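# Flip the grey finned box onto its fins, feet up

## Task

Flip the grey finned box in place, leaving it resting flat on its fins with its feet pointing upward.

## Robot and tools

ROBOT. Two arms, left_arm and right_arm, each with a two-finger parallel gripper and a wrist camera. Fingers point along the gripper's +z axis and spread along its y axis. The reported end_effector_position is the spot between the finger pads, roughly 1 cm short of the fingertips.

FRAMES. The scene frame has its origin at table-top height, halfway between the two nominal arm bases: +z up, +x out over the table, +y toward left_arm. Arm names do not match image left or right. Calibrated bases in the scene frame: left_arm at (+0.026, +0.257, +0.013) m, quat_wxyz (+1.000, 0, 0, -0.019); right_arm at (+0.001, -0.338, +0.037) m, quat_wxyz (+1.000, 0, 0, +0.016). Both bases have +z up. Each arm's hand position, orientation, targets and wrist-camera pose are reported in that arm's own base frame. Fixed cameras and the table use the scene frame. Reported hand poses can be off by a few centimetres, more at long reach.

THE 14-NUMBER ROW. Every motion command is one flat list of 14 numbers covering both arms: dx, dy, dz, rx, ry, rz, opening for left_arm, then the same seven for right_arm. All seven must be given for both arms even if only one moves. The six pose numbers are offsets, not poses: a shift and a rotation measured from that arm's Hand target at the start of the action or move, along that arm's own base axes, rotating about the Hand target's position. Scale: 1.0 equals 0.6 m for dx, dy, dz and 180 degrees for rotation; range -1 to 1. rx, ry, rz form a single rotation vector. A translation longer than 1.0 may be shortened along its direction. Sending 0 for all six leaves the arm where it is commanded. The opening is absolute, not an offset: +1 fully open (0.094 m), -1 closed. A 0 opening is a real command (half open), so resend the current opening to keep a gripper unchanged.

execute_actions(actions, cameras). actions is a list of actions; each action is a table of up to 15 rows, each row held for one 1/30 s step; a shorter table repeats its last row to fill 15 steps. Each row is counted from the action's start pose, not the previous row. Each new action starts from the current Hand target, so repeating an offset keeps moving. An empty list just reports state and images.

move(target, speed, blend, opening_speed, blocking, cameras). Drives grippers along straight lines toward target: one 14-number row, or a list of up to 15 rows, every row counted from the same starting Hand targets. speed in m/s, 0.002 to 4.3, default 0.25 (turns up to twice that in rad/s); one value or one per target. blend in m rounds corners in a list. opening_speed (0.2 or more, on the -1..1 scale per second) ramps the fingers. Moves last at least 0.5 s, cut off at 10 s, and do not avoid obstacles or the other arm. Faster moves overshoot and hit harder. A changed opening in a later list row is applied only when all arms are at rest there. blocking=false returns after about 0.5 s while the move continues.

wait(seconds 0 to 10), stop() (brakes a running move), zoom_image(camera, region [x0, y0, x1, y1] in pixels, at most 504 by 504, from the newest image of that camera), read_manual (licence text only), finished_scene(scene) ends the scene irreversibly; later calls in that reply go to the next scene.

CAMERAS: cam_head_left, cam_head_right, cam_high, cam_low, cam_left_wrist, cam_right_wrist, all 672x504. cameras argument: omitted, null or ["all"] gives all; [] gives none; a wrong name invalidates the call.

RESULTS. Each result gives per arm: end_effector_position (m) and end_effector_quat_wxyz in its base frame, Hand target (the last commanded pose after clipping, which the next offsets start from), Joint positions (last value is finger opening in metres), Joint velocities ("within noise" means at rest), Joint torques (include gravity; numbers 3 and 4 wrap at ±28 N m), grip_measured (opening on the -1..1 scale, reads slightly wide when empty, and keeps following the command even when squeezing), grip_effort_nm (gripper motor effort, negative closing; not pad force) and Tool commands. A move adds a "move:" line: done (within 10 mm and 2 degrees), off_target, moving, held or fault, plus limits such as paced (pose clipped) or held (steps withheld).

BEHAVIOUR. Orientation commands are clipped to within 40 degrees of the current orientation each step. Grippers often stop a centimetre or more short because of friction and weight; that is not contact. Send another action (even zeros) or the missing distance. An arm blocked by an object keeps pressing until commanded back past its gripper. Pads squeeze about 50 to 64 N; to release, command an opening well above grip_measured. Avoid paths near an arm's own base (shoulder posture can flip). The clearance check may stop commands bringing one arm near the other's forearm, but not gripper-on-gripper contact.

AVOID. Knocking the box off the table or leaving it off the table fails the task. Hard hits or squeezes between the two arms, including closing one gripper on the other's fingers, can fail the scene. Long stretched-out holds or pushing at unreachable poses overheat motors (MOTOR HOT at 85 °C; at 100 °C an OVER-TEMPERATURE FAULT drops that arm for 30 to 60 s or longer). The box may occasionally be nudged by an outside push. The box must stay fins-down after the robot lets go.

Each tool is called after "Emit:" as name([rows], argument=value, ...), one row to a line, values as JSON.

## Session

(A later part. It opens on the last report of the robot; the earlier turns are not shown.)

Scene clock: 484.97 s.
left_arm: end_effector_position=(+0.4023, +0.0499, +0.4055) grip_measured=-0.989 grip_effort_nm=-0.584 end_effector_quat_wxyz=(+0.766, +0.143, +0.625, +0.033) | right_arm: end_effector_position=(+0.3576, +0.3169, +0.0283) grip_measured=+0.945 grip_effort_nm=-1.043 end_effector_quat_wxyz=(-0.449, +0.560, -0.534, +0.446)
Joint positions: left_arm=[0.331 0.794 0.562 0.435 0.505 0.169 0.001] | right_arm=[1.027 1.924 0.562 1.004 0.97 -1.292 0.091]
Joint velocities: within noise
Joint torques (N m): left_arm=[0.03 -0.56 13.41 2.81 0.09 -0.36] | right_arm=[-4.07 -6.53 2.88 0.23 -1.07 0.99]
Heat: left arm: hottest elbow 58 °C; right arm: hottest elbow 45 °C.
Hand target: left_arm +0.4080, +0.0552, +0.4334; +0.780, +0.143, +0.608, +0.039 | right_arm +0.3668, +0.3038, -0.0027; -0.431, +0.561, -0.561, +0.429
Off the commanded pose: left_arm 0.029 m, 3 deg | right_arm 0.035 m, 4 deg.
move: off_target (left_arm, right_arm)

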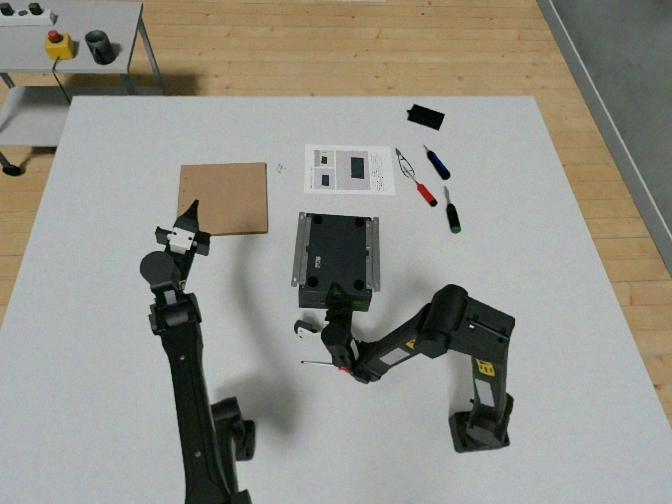

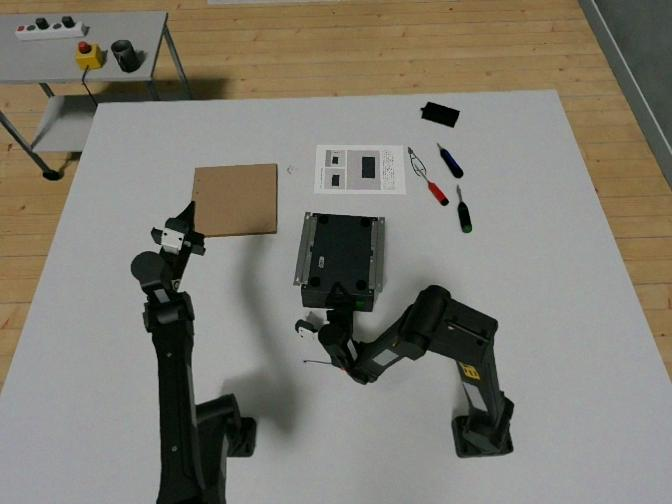

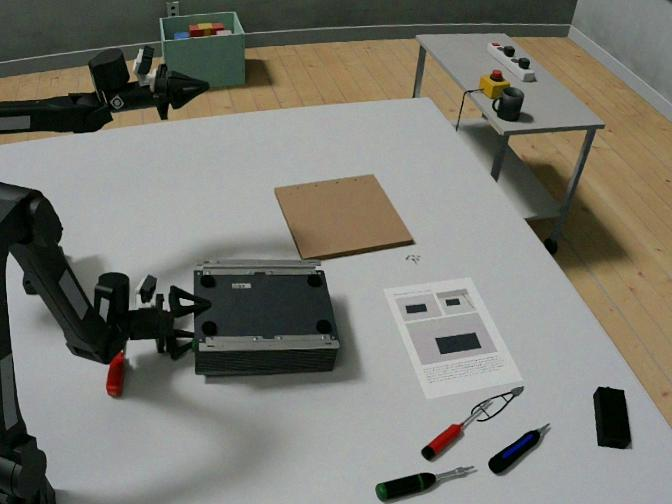

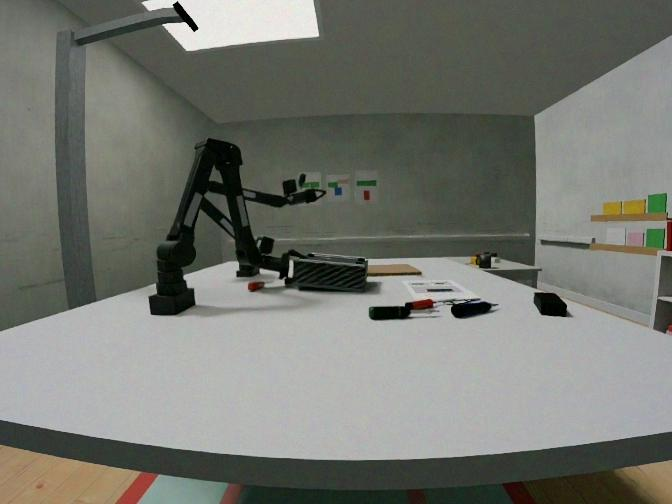

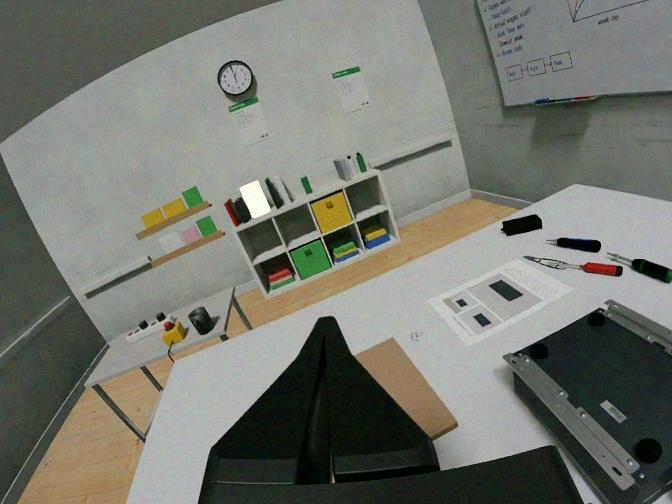

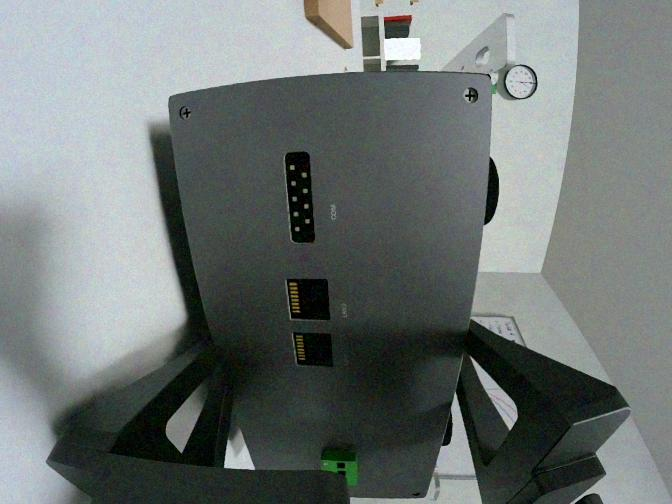

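Emit:
move([
  [0.147,-0.15,-0.3,-0.296,0.56,-0.257,0,0,0,0,0,0,0,0.4],
  [0.147,-0.228,-0.565,-0.296,0.56,-0.257,0,0,0,0,0,0,0,0.4],
], speed=0.3)

Scene clock: 523.90 s.
left_arm: end_effector_position=(+0.4954, -0.0785, +0.1014) grip_measured=-0.002 grip_effort_nm=0.149 end_effector_quat_wxyz=(+0.009, +0.006, +0.820, -0.572) | right_arm: end_effector_position=(+0.3577, +0.3167, +0.0281) grip_measured=+0.945 grip_effort_nm=-1.038 end_effector_quat_wxyz=(-0.449, +0.560, -0.534, +0.447)
Joint positions: left_arm=[0.167 1.948 1.304 -1.332 1.187 0.456 0.047] | right_arm=[1.027 1.927 0.562 1.009 0.971 -1.295 0.091]
Joint velocities: within noise
Joint torques (N m): left_arm=[-1.44 -14.1 6.52 0.35 0.76 -0.25] | right_arm=[-3.84 -6.59 3.04 0.42 -1.1 1]
Heat: left arm: hottest elbow 58 °C; right arm: hottest elbow 40 °C.
Hand target: left_arm +0.4961, -0.0816, +0.0942; +0.002, +0.000, +0.819, -0.574 | right_arm +0.3669, +0.3037, -0.0027; -0.431, +0.561, -0.561, +0.429
Off the commanded pose: left_arm 0.008 m, 1 deg | right_arm 0.035 m, 4 deg.
move: off_target (right_arm)

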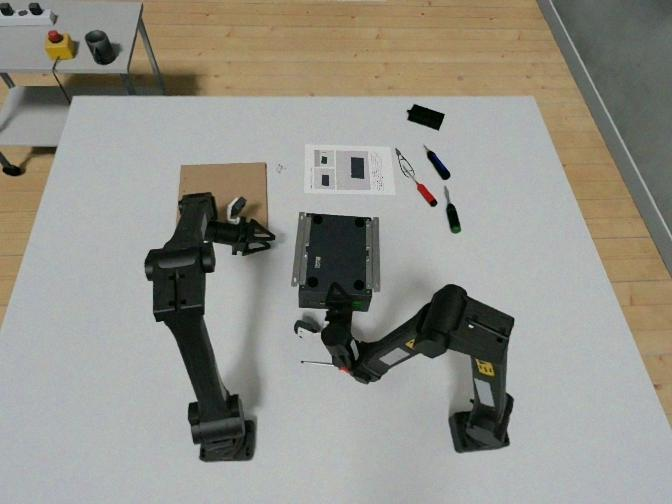

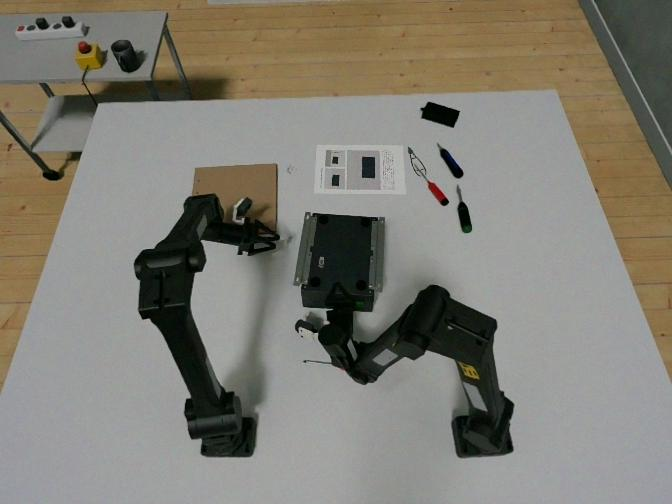

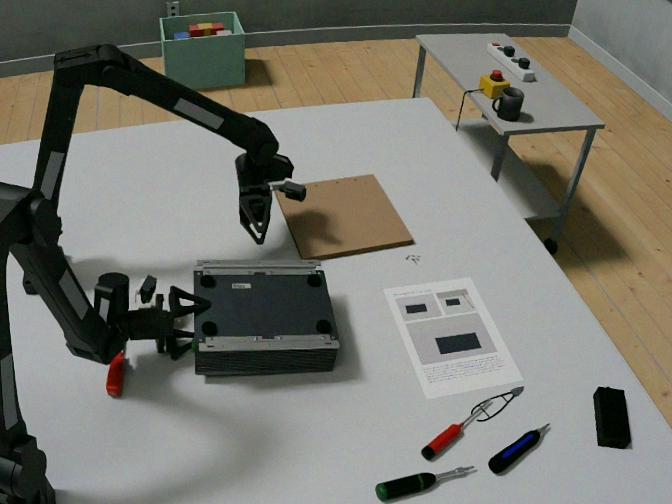

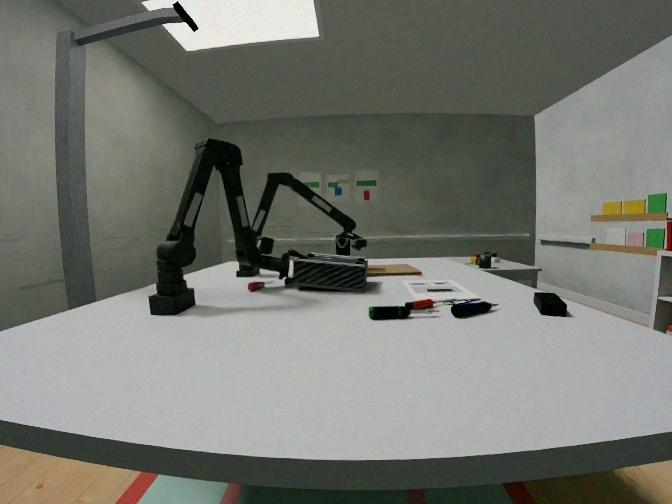

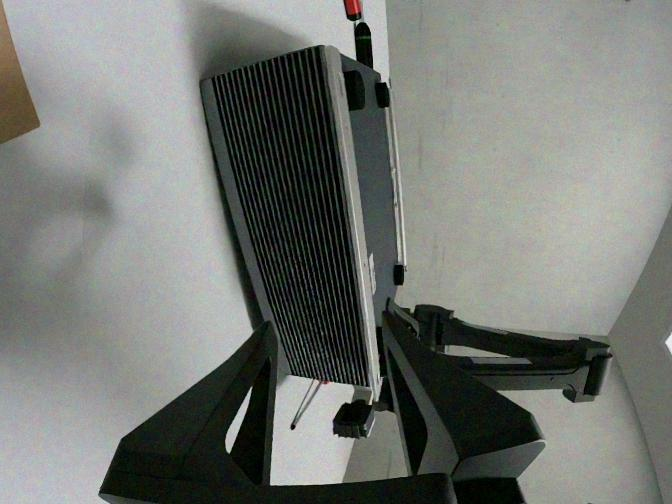

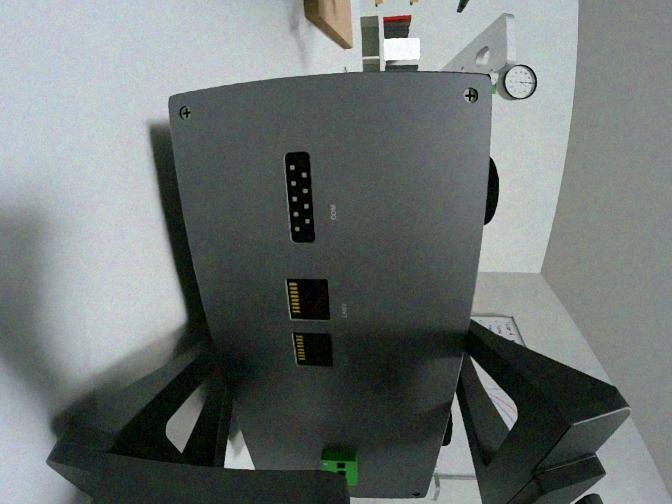

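Emit:
move([
  [0,0,0.035,0,0,0,0,0,0,0,0,0,0,0.4],
  [0,-0.12,0.035,0,0,0,0,0,0,0,0,0,0,0.4],
], speed=0.08, cameras=["cam_left_wrist","cam_head_left","cam_high"])

Scene clock: 532.13 s.
left_arm: end_effector_position=(+0.4969, -0.1510, +0.1074) grip_measured=-0.002 grip_effort_nm=0.154 end_effector_quat_wxyz=(-0.003, -0.003, +0.819, -0.574) | right_arm: end_effector_position=(+0.3577, +0.3167, +0.0282) grip_measured=+0.945 grip_effort_nm=-1.043 end_effector_quat_wxyz=(-0.449, +0.560, -0.534, +0.447)
Joint positions: left_arm=[0.022 1.872 1.219 -0.985 1.223 0.062 0.047] | right_arm=[1.027 1.927 0.562 1.01 0.971 -1.295 0.091]
Joint velocities: within noise
Joint torques (N m): left_arm=[-1.08 -16.26 6.43 0.95 0.69 -0.22] | right_arm=[-4.48 -6.65 2.89 0.24 -1.05 1.04]
Heat: left arm: hottest elbow 55 °C; right arm: hottest elbow 39 °C.
Hand target: left_arm +0.4961, -0.1536, +0.1152; +0.002, +0.000, +0.819, -0.574 | right_arm +0.3669, +0.3037, -0.0027; -0.431, +0.561, -0.561, +0.429
Off the commanded pose: left_arm 0.008 m, 1 deg | right_arm 0.035 m, 4 deg.
move: off_target (right_arm)
Images, in order (width x height): cam_head_left 672x504, cam_high 672x504, cam_left_wrist 672x504.

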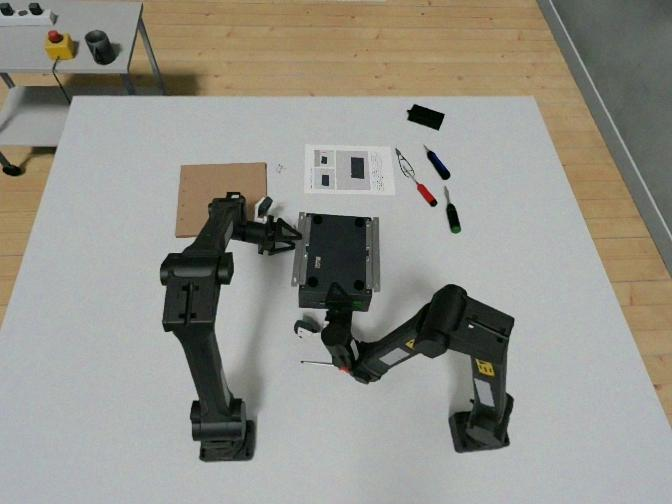

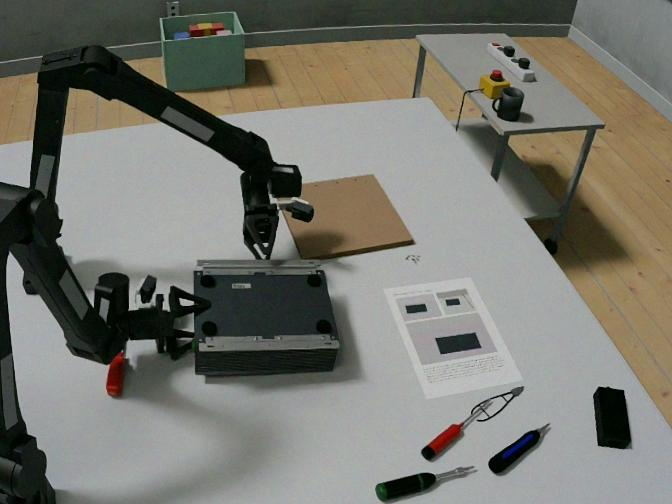

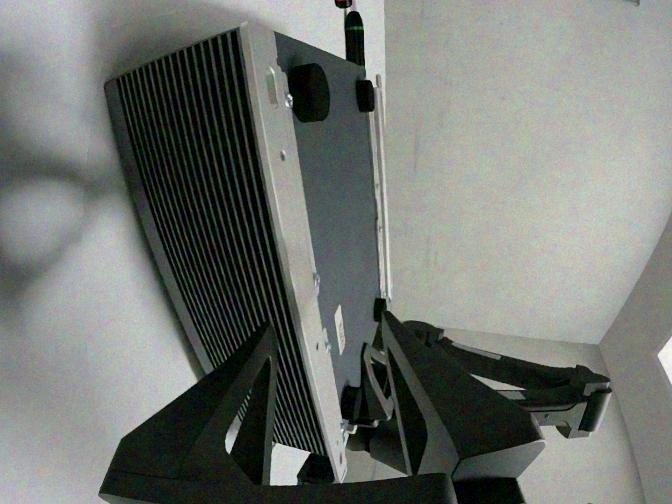

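Emit:
move(target=[0,-0.05,-0.005,0,0,0,0,0,0,0,0,0,0,0.4], speed=0.05, cameras=[])

Emit:
move(target=[0,0,0,0,0,0,-0.9,0,0,0,0,0,0,0.4], opening_speed=0.3, cameras=["cam_left_wrist","cam_high"])

Scene clock: 539.67 s.
left_arm: end_effector_position=(+0.4990, -0.1720, +0.1059) grip_measured=-0.002 grip_effort_nm=0.144 end_effector_quat_wxyz=(+0.000, -0.012, +0.819, -0.574) | right_arm: end_effector_position=(+0.3577, +0.3163, +0.0278) grip_measured=+0.945 grip_effort_nm=-1.038 end_effector_quat_wxyz=(-0.449, +0.560, -0.534, +0.448)
Joint positions: left_arm=[-0.02 1.848 1.176 -0.804 1.22 -0.115 0.047] | right_arm=[1.027 1.928 0.562 1.01 0.973 -1.295 0.091]
Joint velocities: within noise
Joint torques (N m): left_arm=[-2.73 -15.85 6.58 1.36 0.7 -0.2] | right_arm=[-3.55 -7.12 3 0.18 -1.14 1.04]
Heat: left arm: hottest elbow 53 °C; right arm: hottest elbow 39 °C.
Hand target: left_arm +0.4961, -0.1835, +0.1122; +0.002, +0.000, +0.819, -0.574 | right_arm +0.3668, +0.3036, -0.0027; -0.431, +0.561, -0.561, +0.429
Off the commanded pose: left_arm 0.014 m, 1 deg | right_arm 0.034 m, 4 deg.
move: off_target (left_arm, right_arm)
No camera images: "cameras" was empty.

Scene clock: 542.87 s.
left_arm: end_effector_position=(+0.4978, -0.1675, +0.0930) grip_measured=-0.750 grip_effort_nm=-1.004 end_effector_quat_wxyz=(+0.003, -0.014, +0.833, -0.554) | right_arm: end_effector_position=(+0.3577, +0.3163, +0.0278) grip_measured=+0.945 grip_effort_nm=-1.038 end_effector_quat_wxyz=(-0.449, +0.559, -0.534, +0.448)
Joint positions: left_arm=[-0.017 1.851 1.164 -0.787 1.172 -0.115 0.012] | right_arm=[1.027 1.929 0.562 1.011 0.973 -1.296 0.091]
Joint velocities: within noise
Joint torques (N m): left_arm=[-2.96 -16.03 7.49 0.69 2.59 -0.2] | right_arm=[-3.9 -6.71 2.76 0.25 -1.17 1.05]
Heat: left arm: hottest elbow 52 °C; right arm: hottest elbow 39 °C.
Hand target: left_arm +0.4962, -0.1836, +0.1123; +0.002, +0.001, +0.819, -0.573 | right_arm +0.3669, +0.3037, -0.0027; -0.431, +0.561, -0.561, +0.429
Off the commanded pose: left_arm 0.025 m, 3 deg | right_arm 0.034 m, 4 deg.
move: off_target (left_arm, right_arm)
Images, in order (width x height): cam_high 672x504, cam_left_wrist 672x504.

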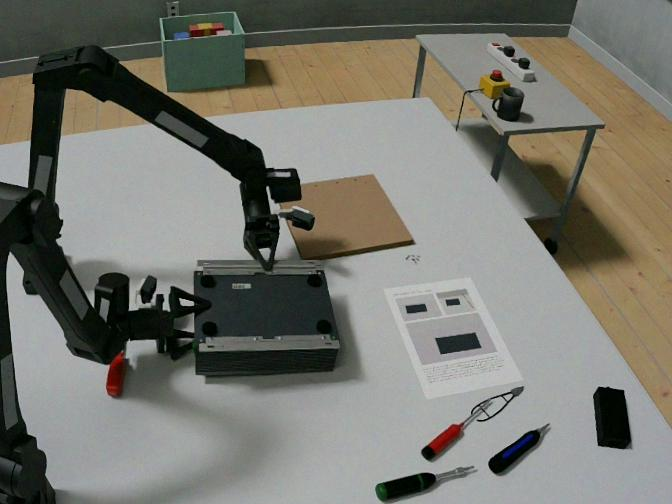

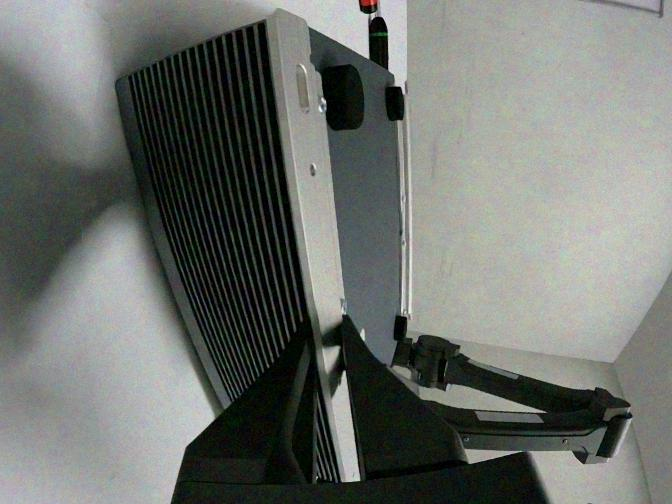

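Emit:
move(target=[0,0,0,0,0,0,-0.9,0,0,0,0,0,0,1], opening_speed=0.2, cameras=["cam_right_wrist"])

Emit:
move(target=[0,0,0,0,0,0,-0.9,-0.14,-0.01,0.022,0,0,0,1], speed=0.05)

Emit:
zoom_image(camera="cam_low", region=[230, 220, 400, 320])

Scene clock: 552.77 s.
left_arm: end_effector_position=(+0.4947, -0.1671, +0.0890) grip_measured=-0.751 grip_effort_nm=-1.013 end_effector_quat_wxyz=(+0.003, -0.011, +0.834, -0.551) | right_arm: end_effector_position=(+0.3569, +0.3170, +0.0197) grip_measured=+1.000 grip_effort_nm=-0.271 end_effector_quat_wxyz=(-0.451, +0.561, -0.540, +0.438)
Joint positions: left_arm=[-0.017 1.853 1.156 -0.787 1.166 -0.102 0.012] | right_arm=[1.027 1.944 0.563 1.004 0.959 -1.262 0.094]
Joint velocities: within noise
Joint torques (N m): left_arm=[-2.96 -15.97 8.05 0.57 2.83 -0.32] | right_arm=[-4.01 -7.71 2.81 0.17 -0.67 0.68]
Heat: left arm: hottest elbow 50 °C; right arm: hottest elbow 38 °C.
Hand target: left_arm +0.4961, -0.1836, +0.1122; +0.002, +0.000, +0.819, -0.574 | right_arm +0.3669, +0.3037, -0.0027; -0.431, +0.561, -0.561, +0.429
Off the commanded pose: left_arm 0.029 m, 3 deg | right_arm 0.028 m, 3 deg.
move: off_target (left_arm, right_arm)
Images, in order (width x height): cam_right_wrist 672x504.

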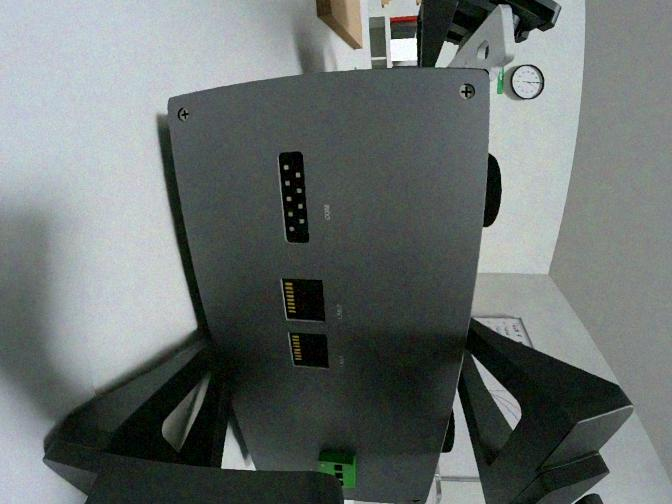

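Scene clock: 555.20 s.
left_arm: end_effector_position=(+0.4704, -0.1937, +0.0881) grip_measured=-0.752 grip_effort_nm=-1.009 end_effector_quat_wxyz=(-0.029, +0.005, +0.824, -0.566) | right_arm: end_effector_position=(+0.3197, +0.2983, +0.0202) grip_measured=+1.000 grip_effort_nm=-0.310 end_effector_quat_wxyz=(-0.425, +0.543, -0.564, +0.454)
Joint positions: left_arm=[-0.069 1.851 1.129 -0.819 1.206 -0.078 0.012] | right_arm=[1.111 1.879 0.512 0.838 1.105 -1.103 0.094]
Joint velocities: within noise
Joint torques (N m): left_arm=[1.38 -15.74 9.81 1.55 1.26 -0.53] | right_arm=[6.3 -11.22 -1.73 0.8 0.4 0.91]
Heat: left arm: hottest elbow 50 °C; right arm: hottest elbow 38 °C.
Hand target: left_arm +0.4960, -0.1837, +0.1122; +0.002, +0.000, +0.819, -0.574 | right_arm +0.2829, +0.2979, +0.0106; -0.431, +0.561, -0.561, +0.429
Off the commanded pose: left_arm 0.037 m, 4 deg | right_arm 0.038 m, 4 deg.
move: off_target (left_arm, right_arm)

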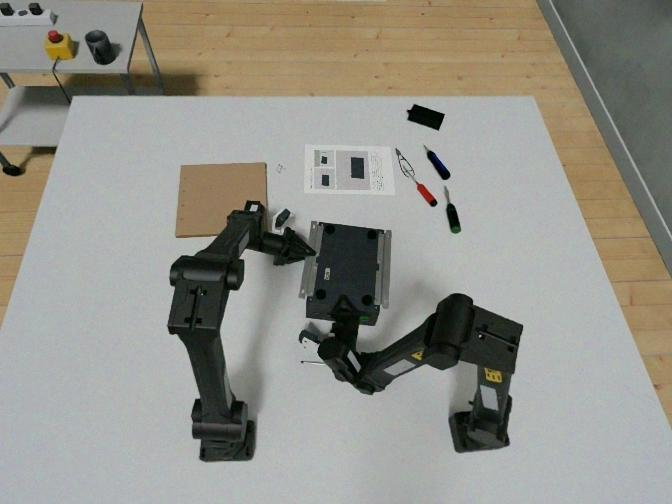

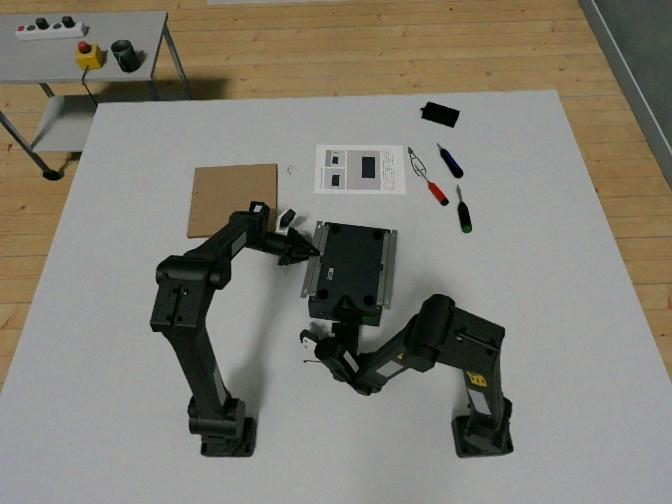

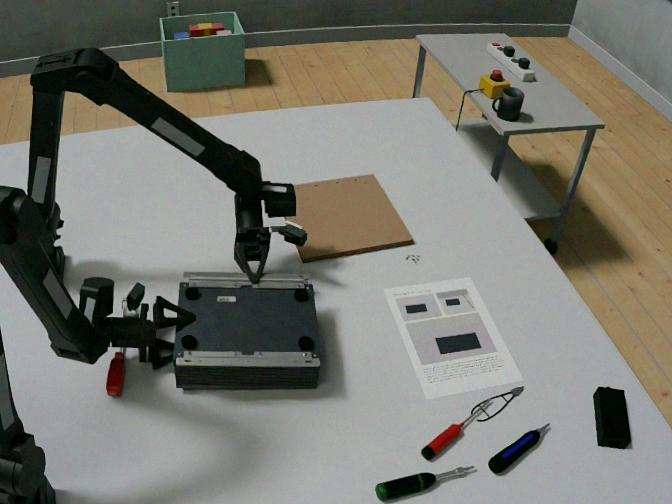

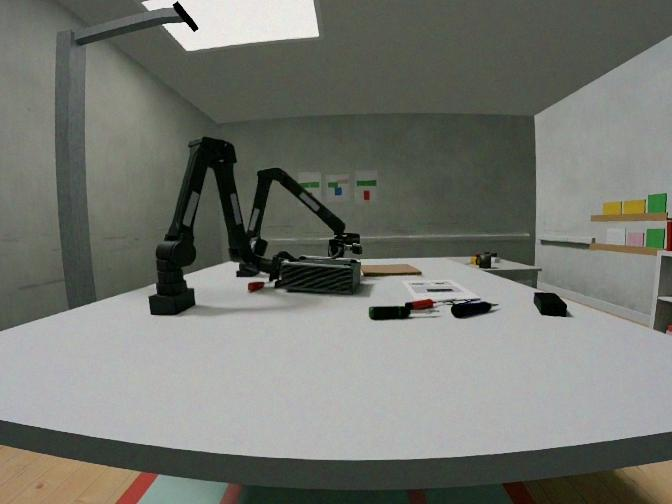

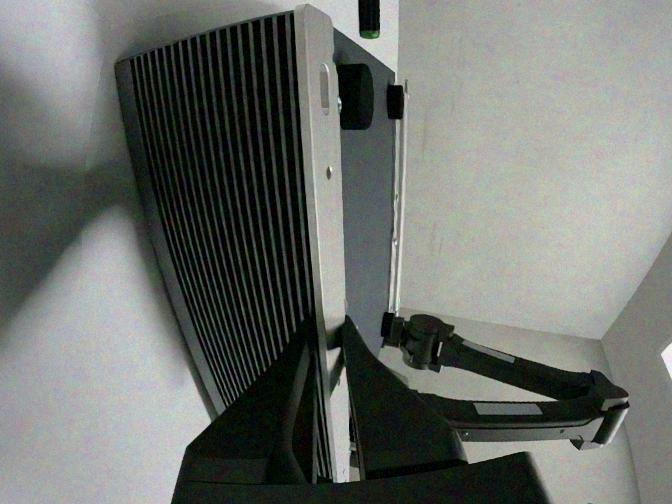

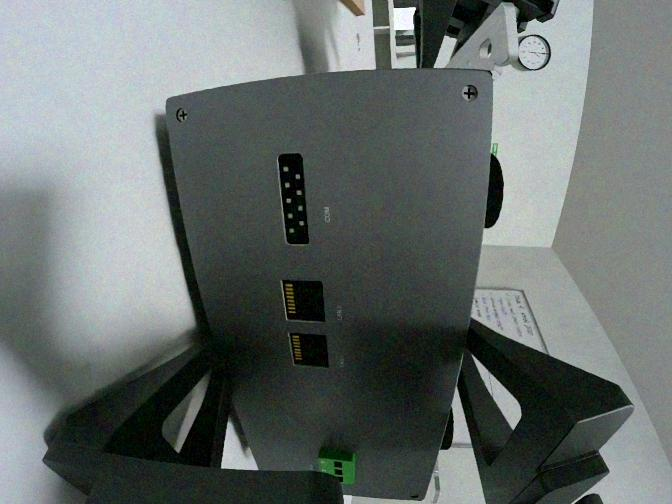

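Scaled by 2.965.

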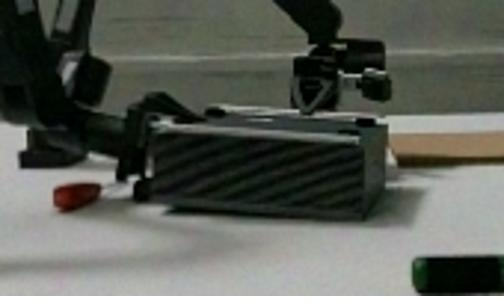

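Emit:
move(target=[0,0,0,0,0,0,-0.9,0.062,0,0.035,0,-0.055,0,1], speed=0.05, cameras=["cam_right_wrist","cam_low"])

Emit:
zoom_image(camera="cam_low", region=[230, 220, 400, 320])

Scene clock: 580.37 s.
left_arm: end_effector_position=(+0.4696, -0.1945, +0.0886) grip_measured=-0.752 grip_effort_nm=-1.013 end_effector_quat_wxyz=(-0.026, +0.010, +0.823, -0.567) | right_arm: end_effector_position=(+0.3180, +0.2999, +0.0273) grip_measured=+1.000 grip_effort_nm=-0.115 end_effector_quat_wxyz=(-0.475, +0.530, -0.521, +0.471)
Joint positions: left_arm=[-0.07 1.848 1.126 -0.815 1.207 -0.07 0.012] | right_arm=[1.113 2.01 0.48 1.299 1.09 -1.369 0.094]
Joint velocities: within noise
Joint torques (N m): left_arm=[1.55 -15.74 10.07 1.43 1.23 -0.6] | right_arm=[-1.26 -9.52 1.29 2.67 0.45 -0.14]
Heat: left arm: hottest elbow 49 °C; right arm: hottest elbow 37 °C.
Hand target: left_arm +0.4961, -0.1836, +0.1122; +0.002, +0.000, +0.819, -0.573 | right_arm +0.3201, +0.2977, +0.0315; -0.478, +0.522, -0.522, +0.476
Off the commanded pose: left_arm 0.037 m, 3 deg | right_arm 0.005 m, 1 deg.
move: off_target (left_arm)
Images, in order (width x height): cam_low 672x504, cam_right_wrist 672x504.

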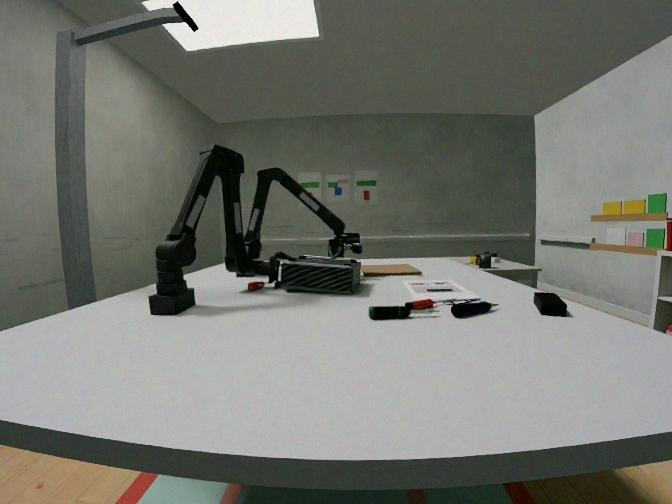

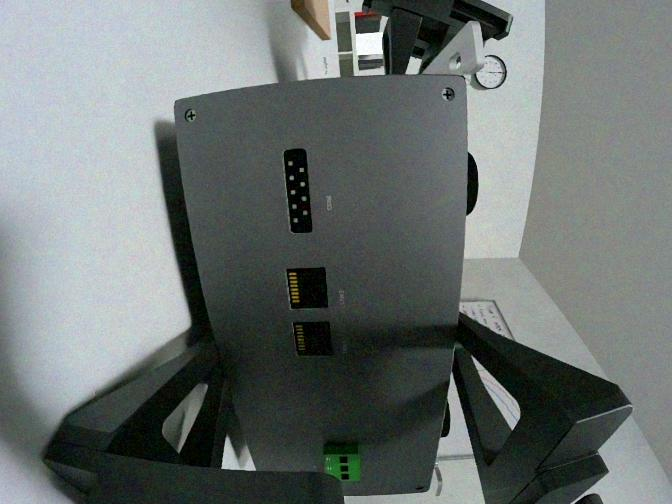

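Scaled by 2.965.

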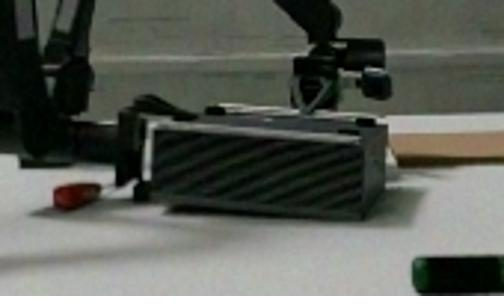

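Jaws now loose and parallel. Pull out.

Emit:
move(target=[0,0,0,0,0,0,-0.9,-0.11,0,0.005,0,0,0,1], speed=0.05)

Emit:
zoom_image(camera="cam_low", region=[230, 220, 400, 320])

Scene clock: 586.10 s.
left_arm: end_effector_position=(+0.4721, -0.1916, +0.0823) grip_measured=-0.752 grip_effort_nm=-1.013 end_effector_quat_wxyz=(-0.017, +0.016, +0.832, -0.555) | right_arm: end_effector_position=(+0.2586, +0.2949, +0.0311) grip_measured=+1.000 grip_effort_nm=-0.100 end_effector_quat_wxyz=(-0.472, +0.522, -0.522, +0.481)
Joint positions: left_arm=[-0.068 1.851 1.126 -0.801 1.176 -0.059 0.012] | right_arm=[1.286 1.974 0.419 1.234 1.28 -1.272 0.094]
Joint velocities: within noise
Joint torques (N m): left_arm=[1.32 -15.68 10.15 0.66 2.43 -0.66] | right_arm=[0.44 -10.64 0.58 1.35 0.35 0.16]
Heat: left arm: hottest elbow 49 °C; right arm: hottest elbow 36 °C.
Hand target: left_arm +0.4961, -0.1836, +0.1122; +0.002, +0.000, +0.819, -0.574 | right_arm +0.2541, +0.2977, +0.0345; -0.478, +0.522, -0.522, +0.476
Off the commanded pose: left_arm 0.039 m, 4 deg | right_arm 0.006 m, 1 deg.
move: off_target (left_arm)

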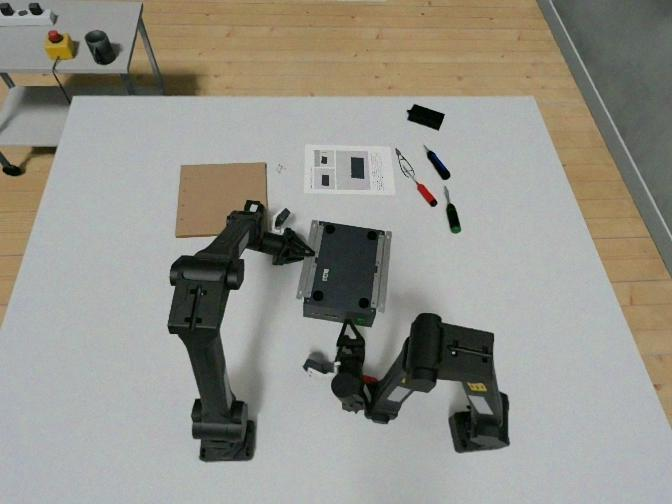

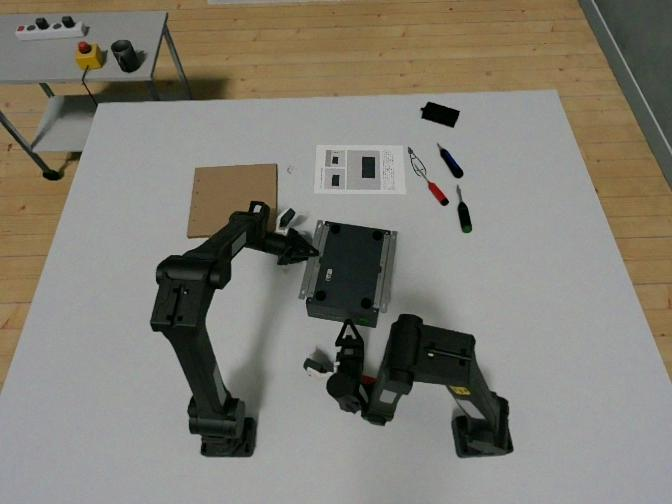

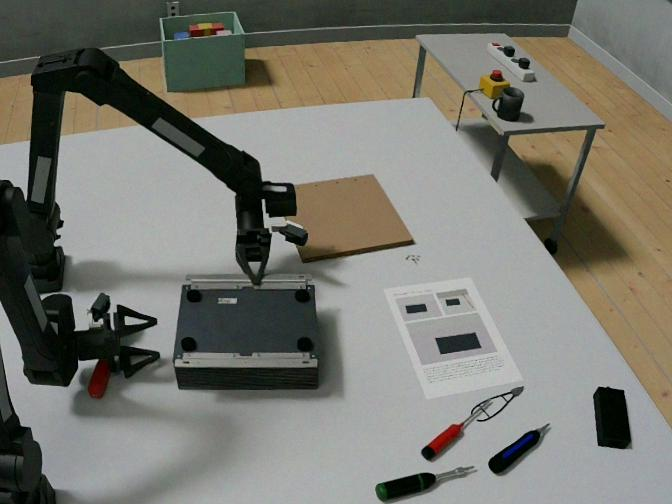

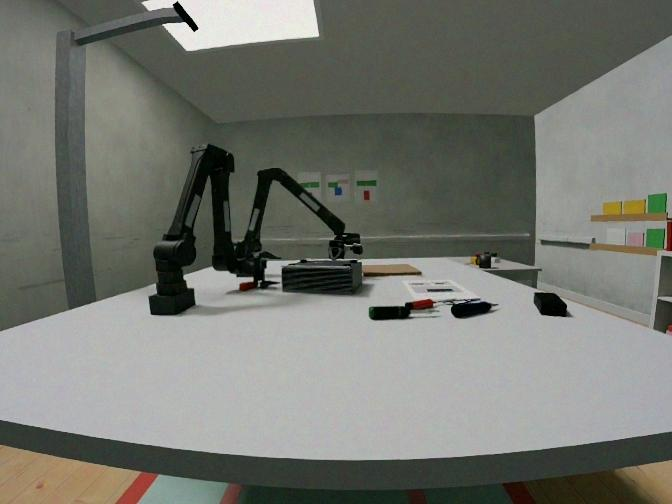

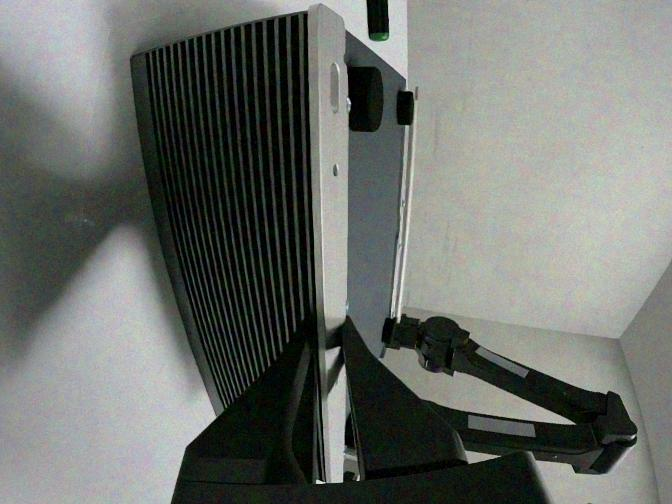

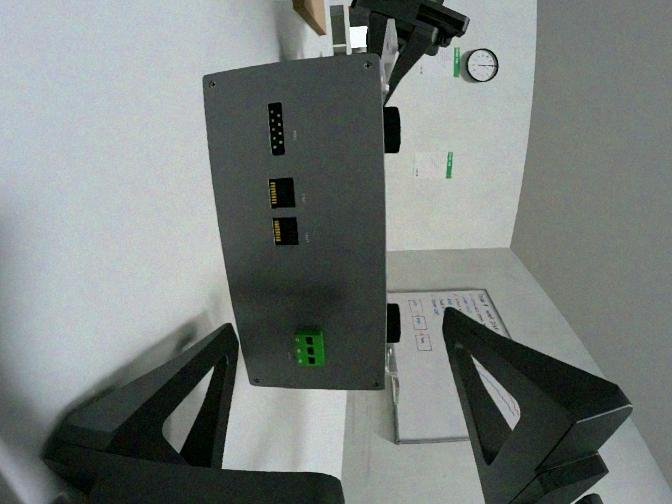

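Scaled by 2.965.

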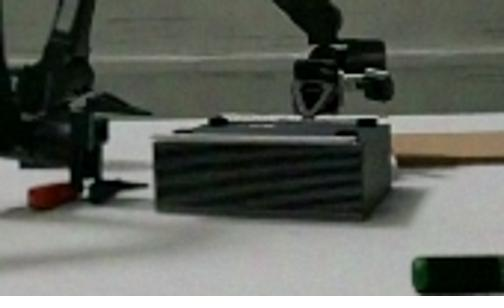

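Emit:
move(target=[-0.04,-0.013,-0.025,0,0,0,-0.9,0,0,0,0,0,0,1], speed=0.05, cameras=[])

Emit:
move([
  [0,0,0,0,0,0,0,0,0,0,0,0,0,1],
  [0,0.12,0,0,0,0,0,0,0,0,0,0,0,1],
  [0,0.2,0.1,0,0,0,0,0,0,0.15,0,0,0,1],
], speed=0.08, opening_speed=0.5)

Emit:
zoom_image(camera="cam_low", region=[230, 220, 400, 320])

Scene clock: 593.90 s.
left_arm: end_effector_position=(+0.4721, -0.1920, +0.0814) grip_measured=-0.752 grip_effort_nm=-1.009 end_effector_quat_wxyz=(+0.006, +0.021, +0.826, -0.564) | right_arm: end_effector_position=(+0.2586, +0.2949, +0.0310) grip_measured=+1.000 grip_effort_nm=-0.095 end_effector_quat_wxyz=(-0.472, +0.522, -0.522, +0.481)
Joint positions: left_arm=[-0.066 1.837 1.085 -0.69 1.195 -0.103 0.012] | right_arm=[1.286 1.973 0.419 1.23 1.28 -1.269 0.094]
Joint velocities: within noise
Joint torques (N m): left_arm=[-0.5 -15.97 6.22 0.79 1.63 -0.71] | right_arm=[0.38 -10.87 0.83 1.42 0.29 0.12]
Heat: left arm: hottest elbow 49 °C; right arm: hottest elbow 36 °C.
Hand target: left_arm +0.4720, -0.1915, +0.0972; +0.002, +0.000, +0.819, -0.574 | right_arm +0.2541, +0.2978, +0.0345; -0.478, +0.522, -0.522, +0.476
Off the commanded pose: left_arm 0.016 m, 3 deg | right_arm 0.006 m, 1 deg.
move: off_target (left_arm)
No camera images: "cameras" was empty.

Scene clock: 599.10 s.
left_arm: end_effector_position=(+0.4610, -0.0772, +0.1530) grip_measured=-0.003 grip_effort_nm=0.154 end_effector_quat_wxyz=(-0.008, -0.006, +0.818, -0.575) | right_arm: end_effector_position=(+0.2574, +0.2913, +0.1187) grip_measured=+1.000 grip_effort_nm=-0.100 end_effector_quat_wxyz=(-0.469, +0.526, -0.520, +0.483)
Joint positions: left_arm=[0.182 1.821 1.257 -1.49 1.18 0.495 0.047] | right_arm=[1.286 1.557 0.392 0.831 1.281 -1.27 0.094]
Joint velocities: within noise
Joint torques (N m): left_arm=[-0.15 -12.86 9.51 -0.57 0.52 0.04] | right_arm=[0.32 -8.53 4.7 1.59 0.32 0.1]
Heat: left arm: hottest elbow 49 °C; right arm: hottest elbow 36 °C.
Hand target: left_arm +0.4721, -0.0714, +0.1571; +0.002, +0.000, +0.819, -0.574 | right_arm +0.2540, +0.2978, +0.1246; -0.478, +0.522, -0.522, +0.476
Off the commanded pose: left_arm 0.013 m, 1 deg | right_arm 0.009 m, 1 deg.
move: off_target (left_arm)

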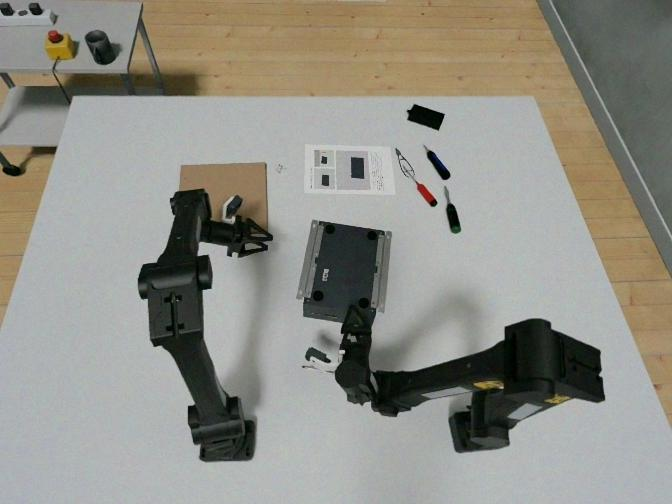

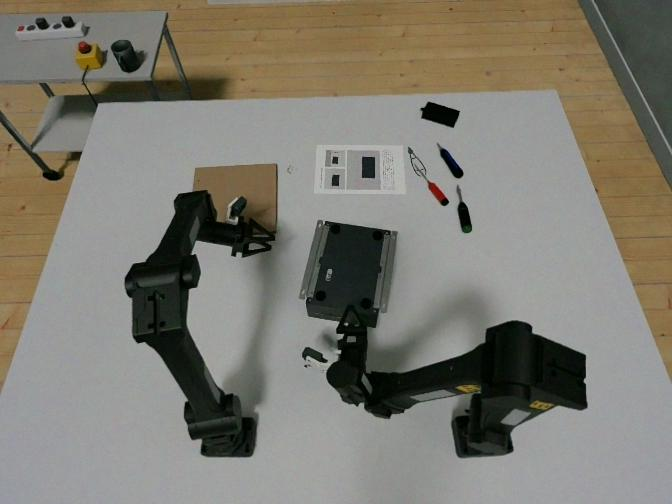

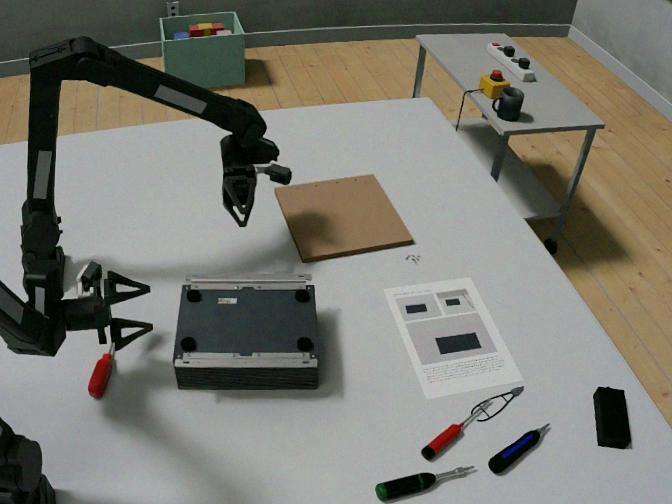

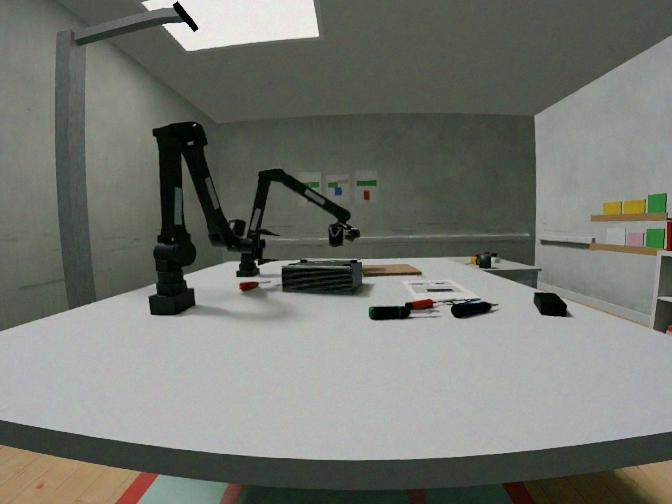

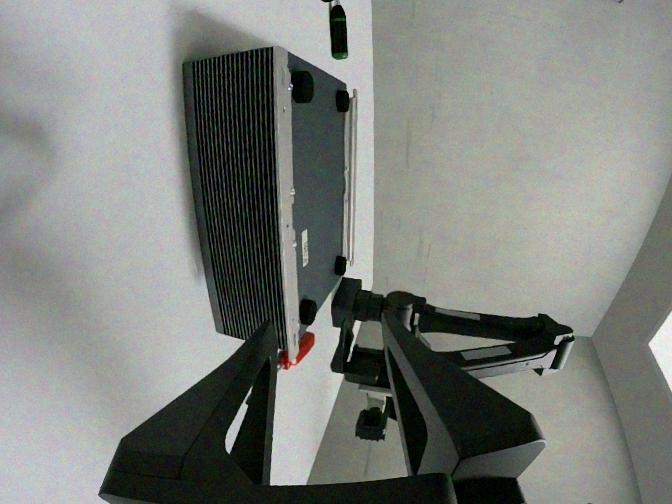

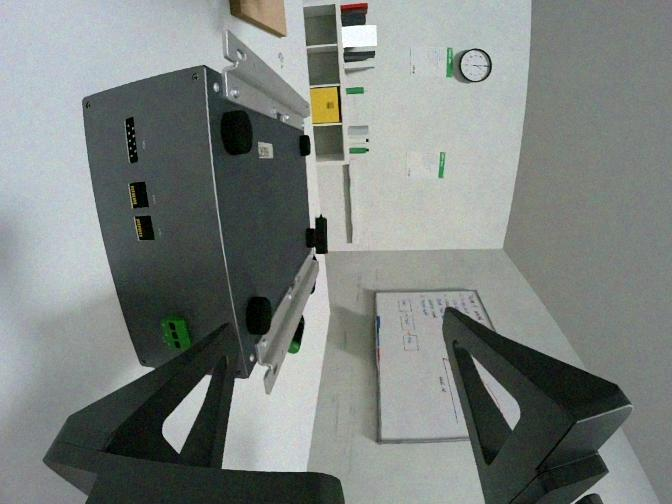

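Scaled by 2.965.

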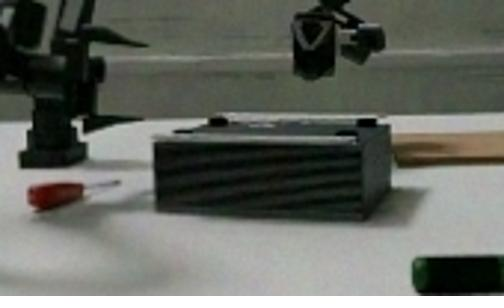

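Emit:
finished_scene(scene=1)

The scene is finished: the task was done.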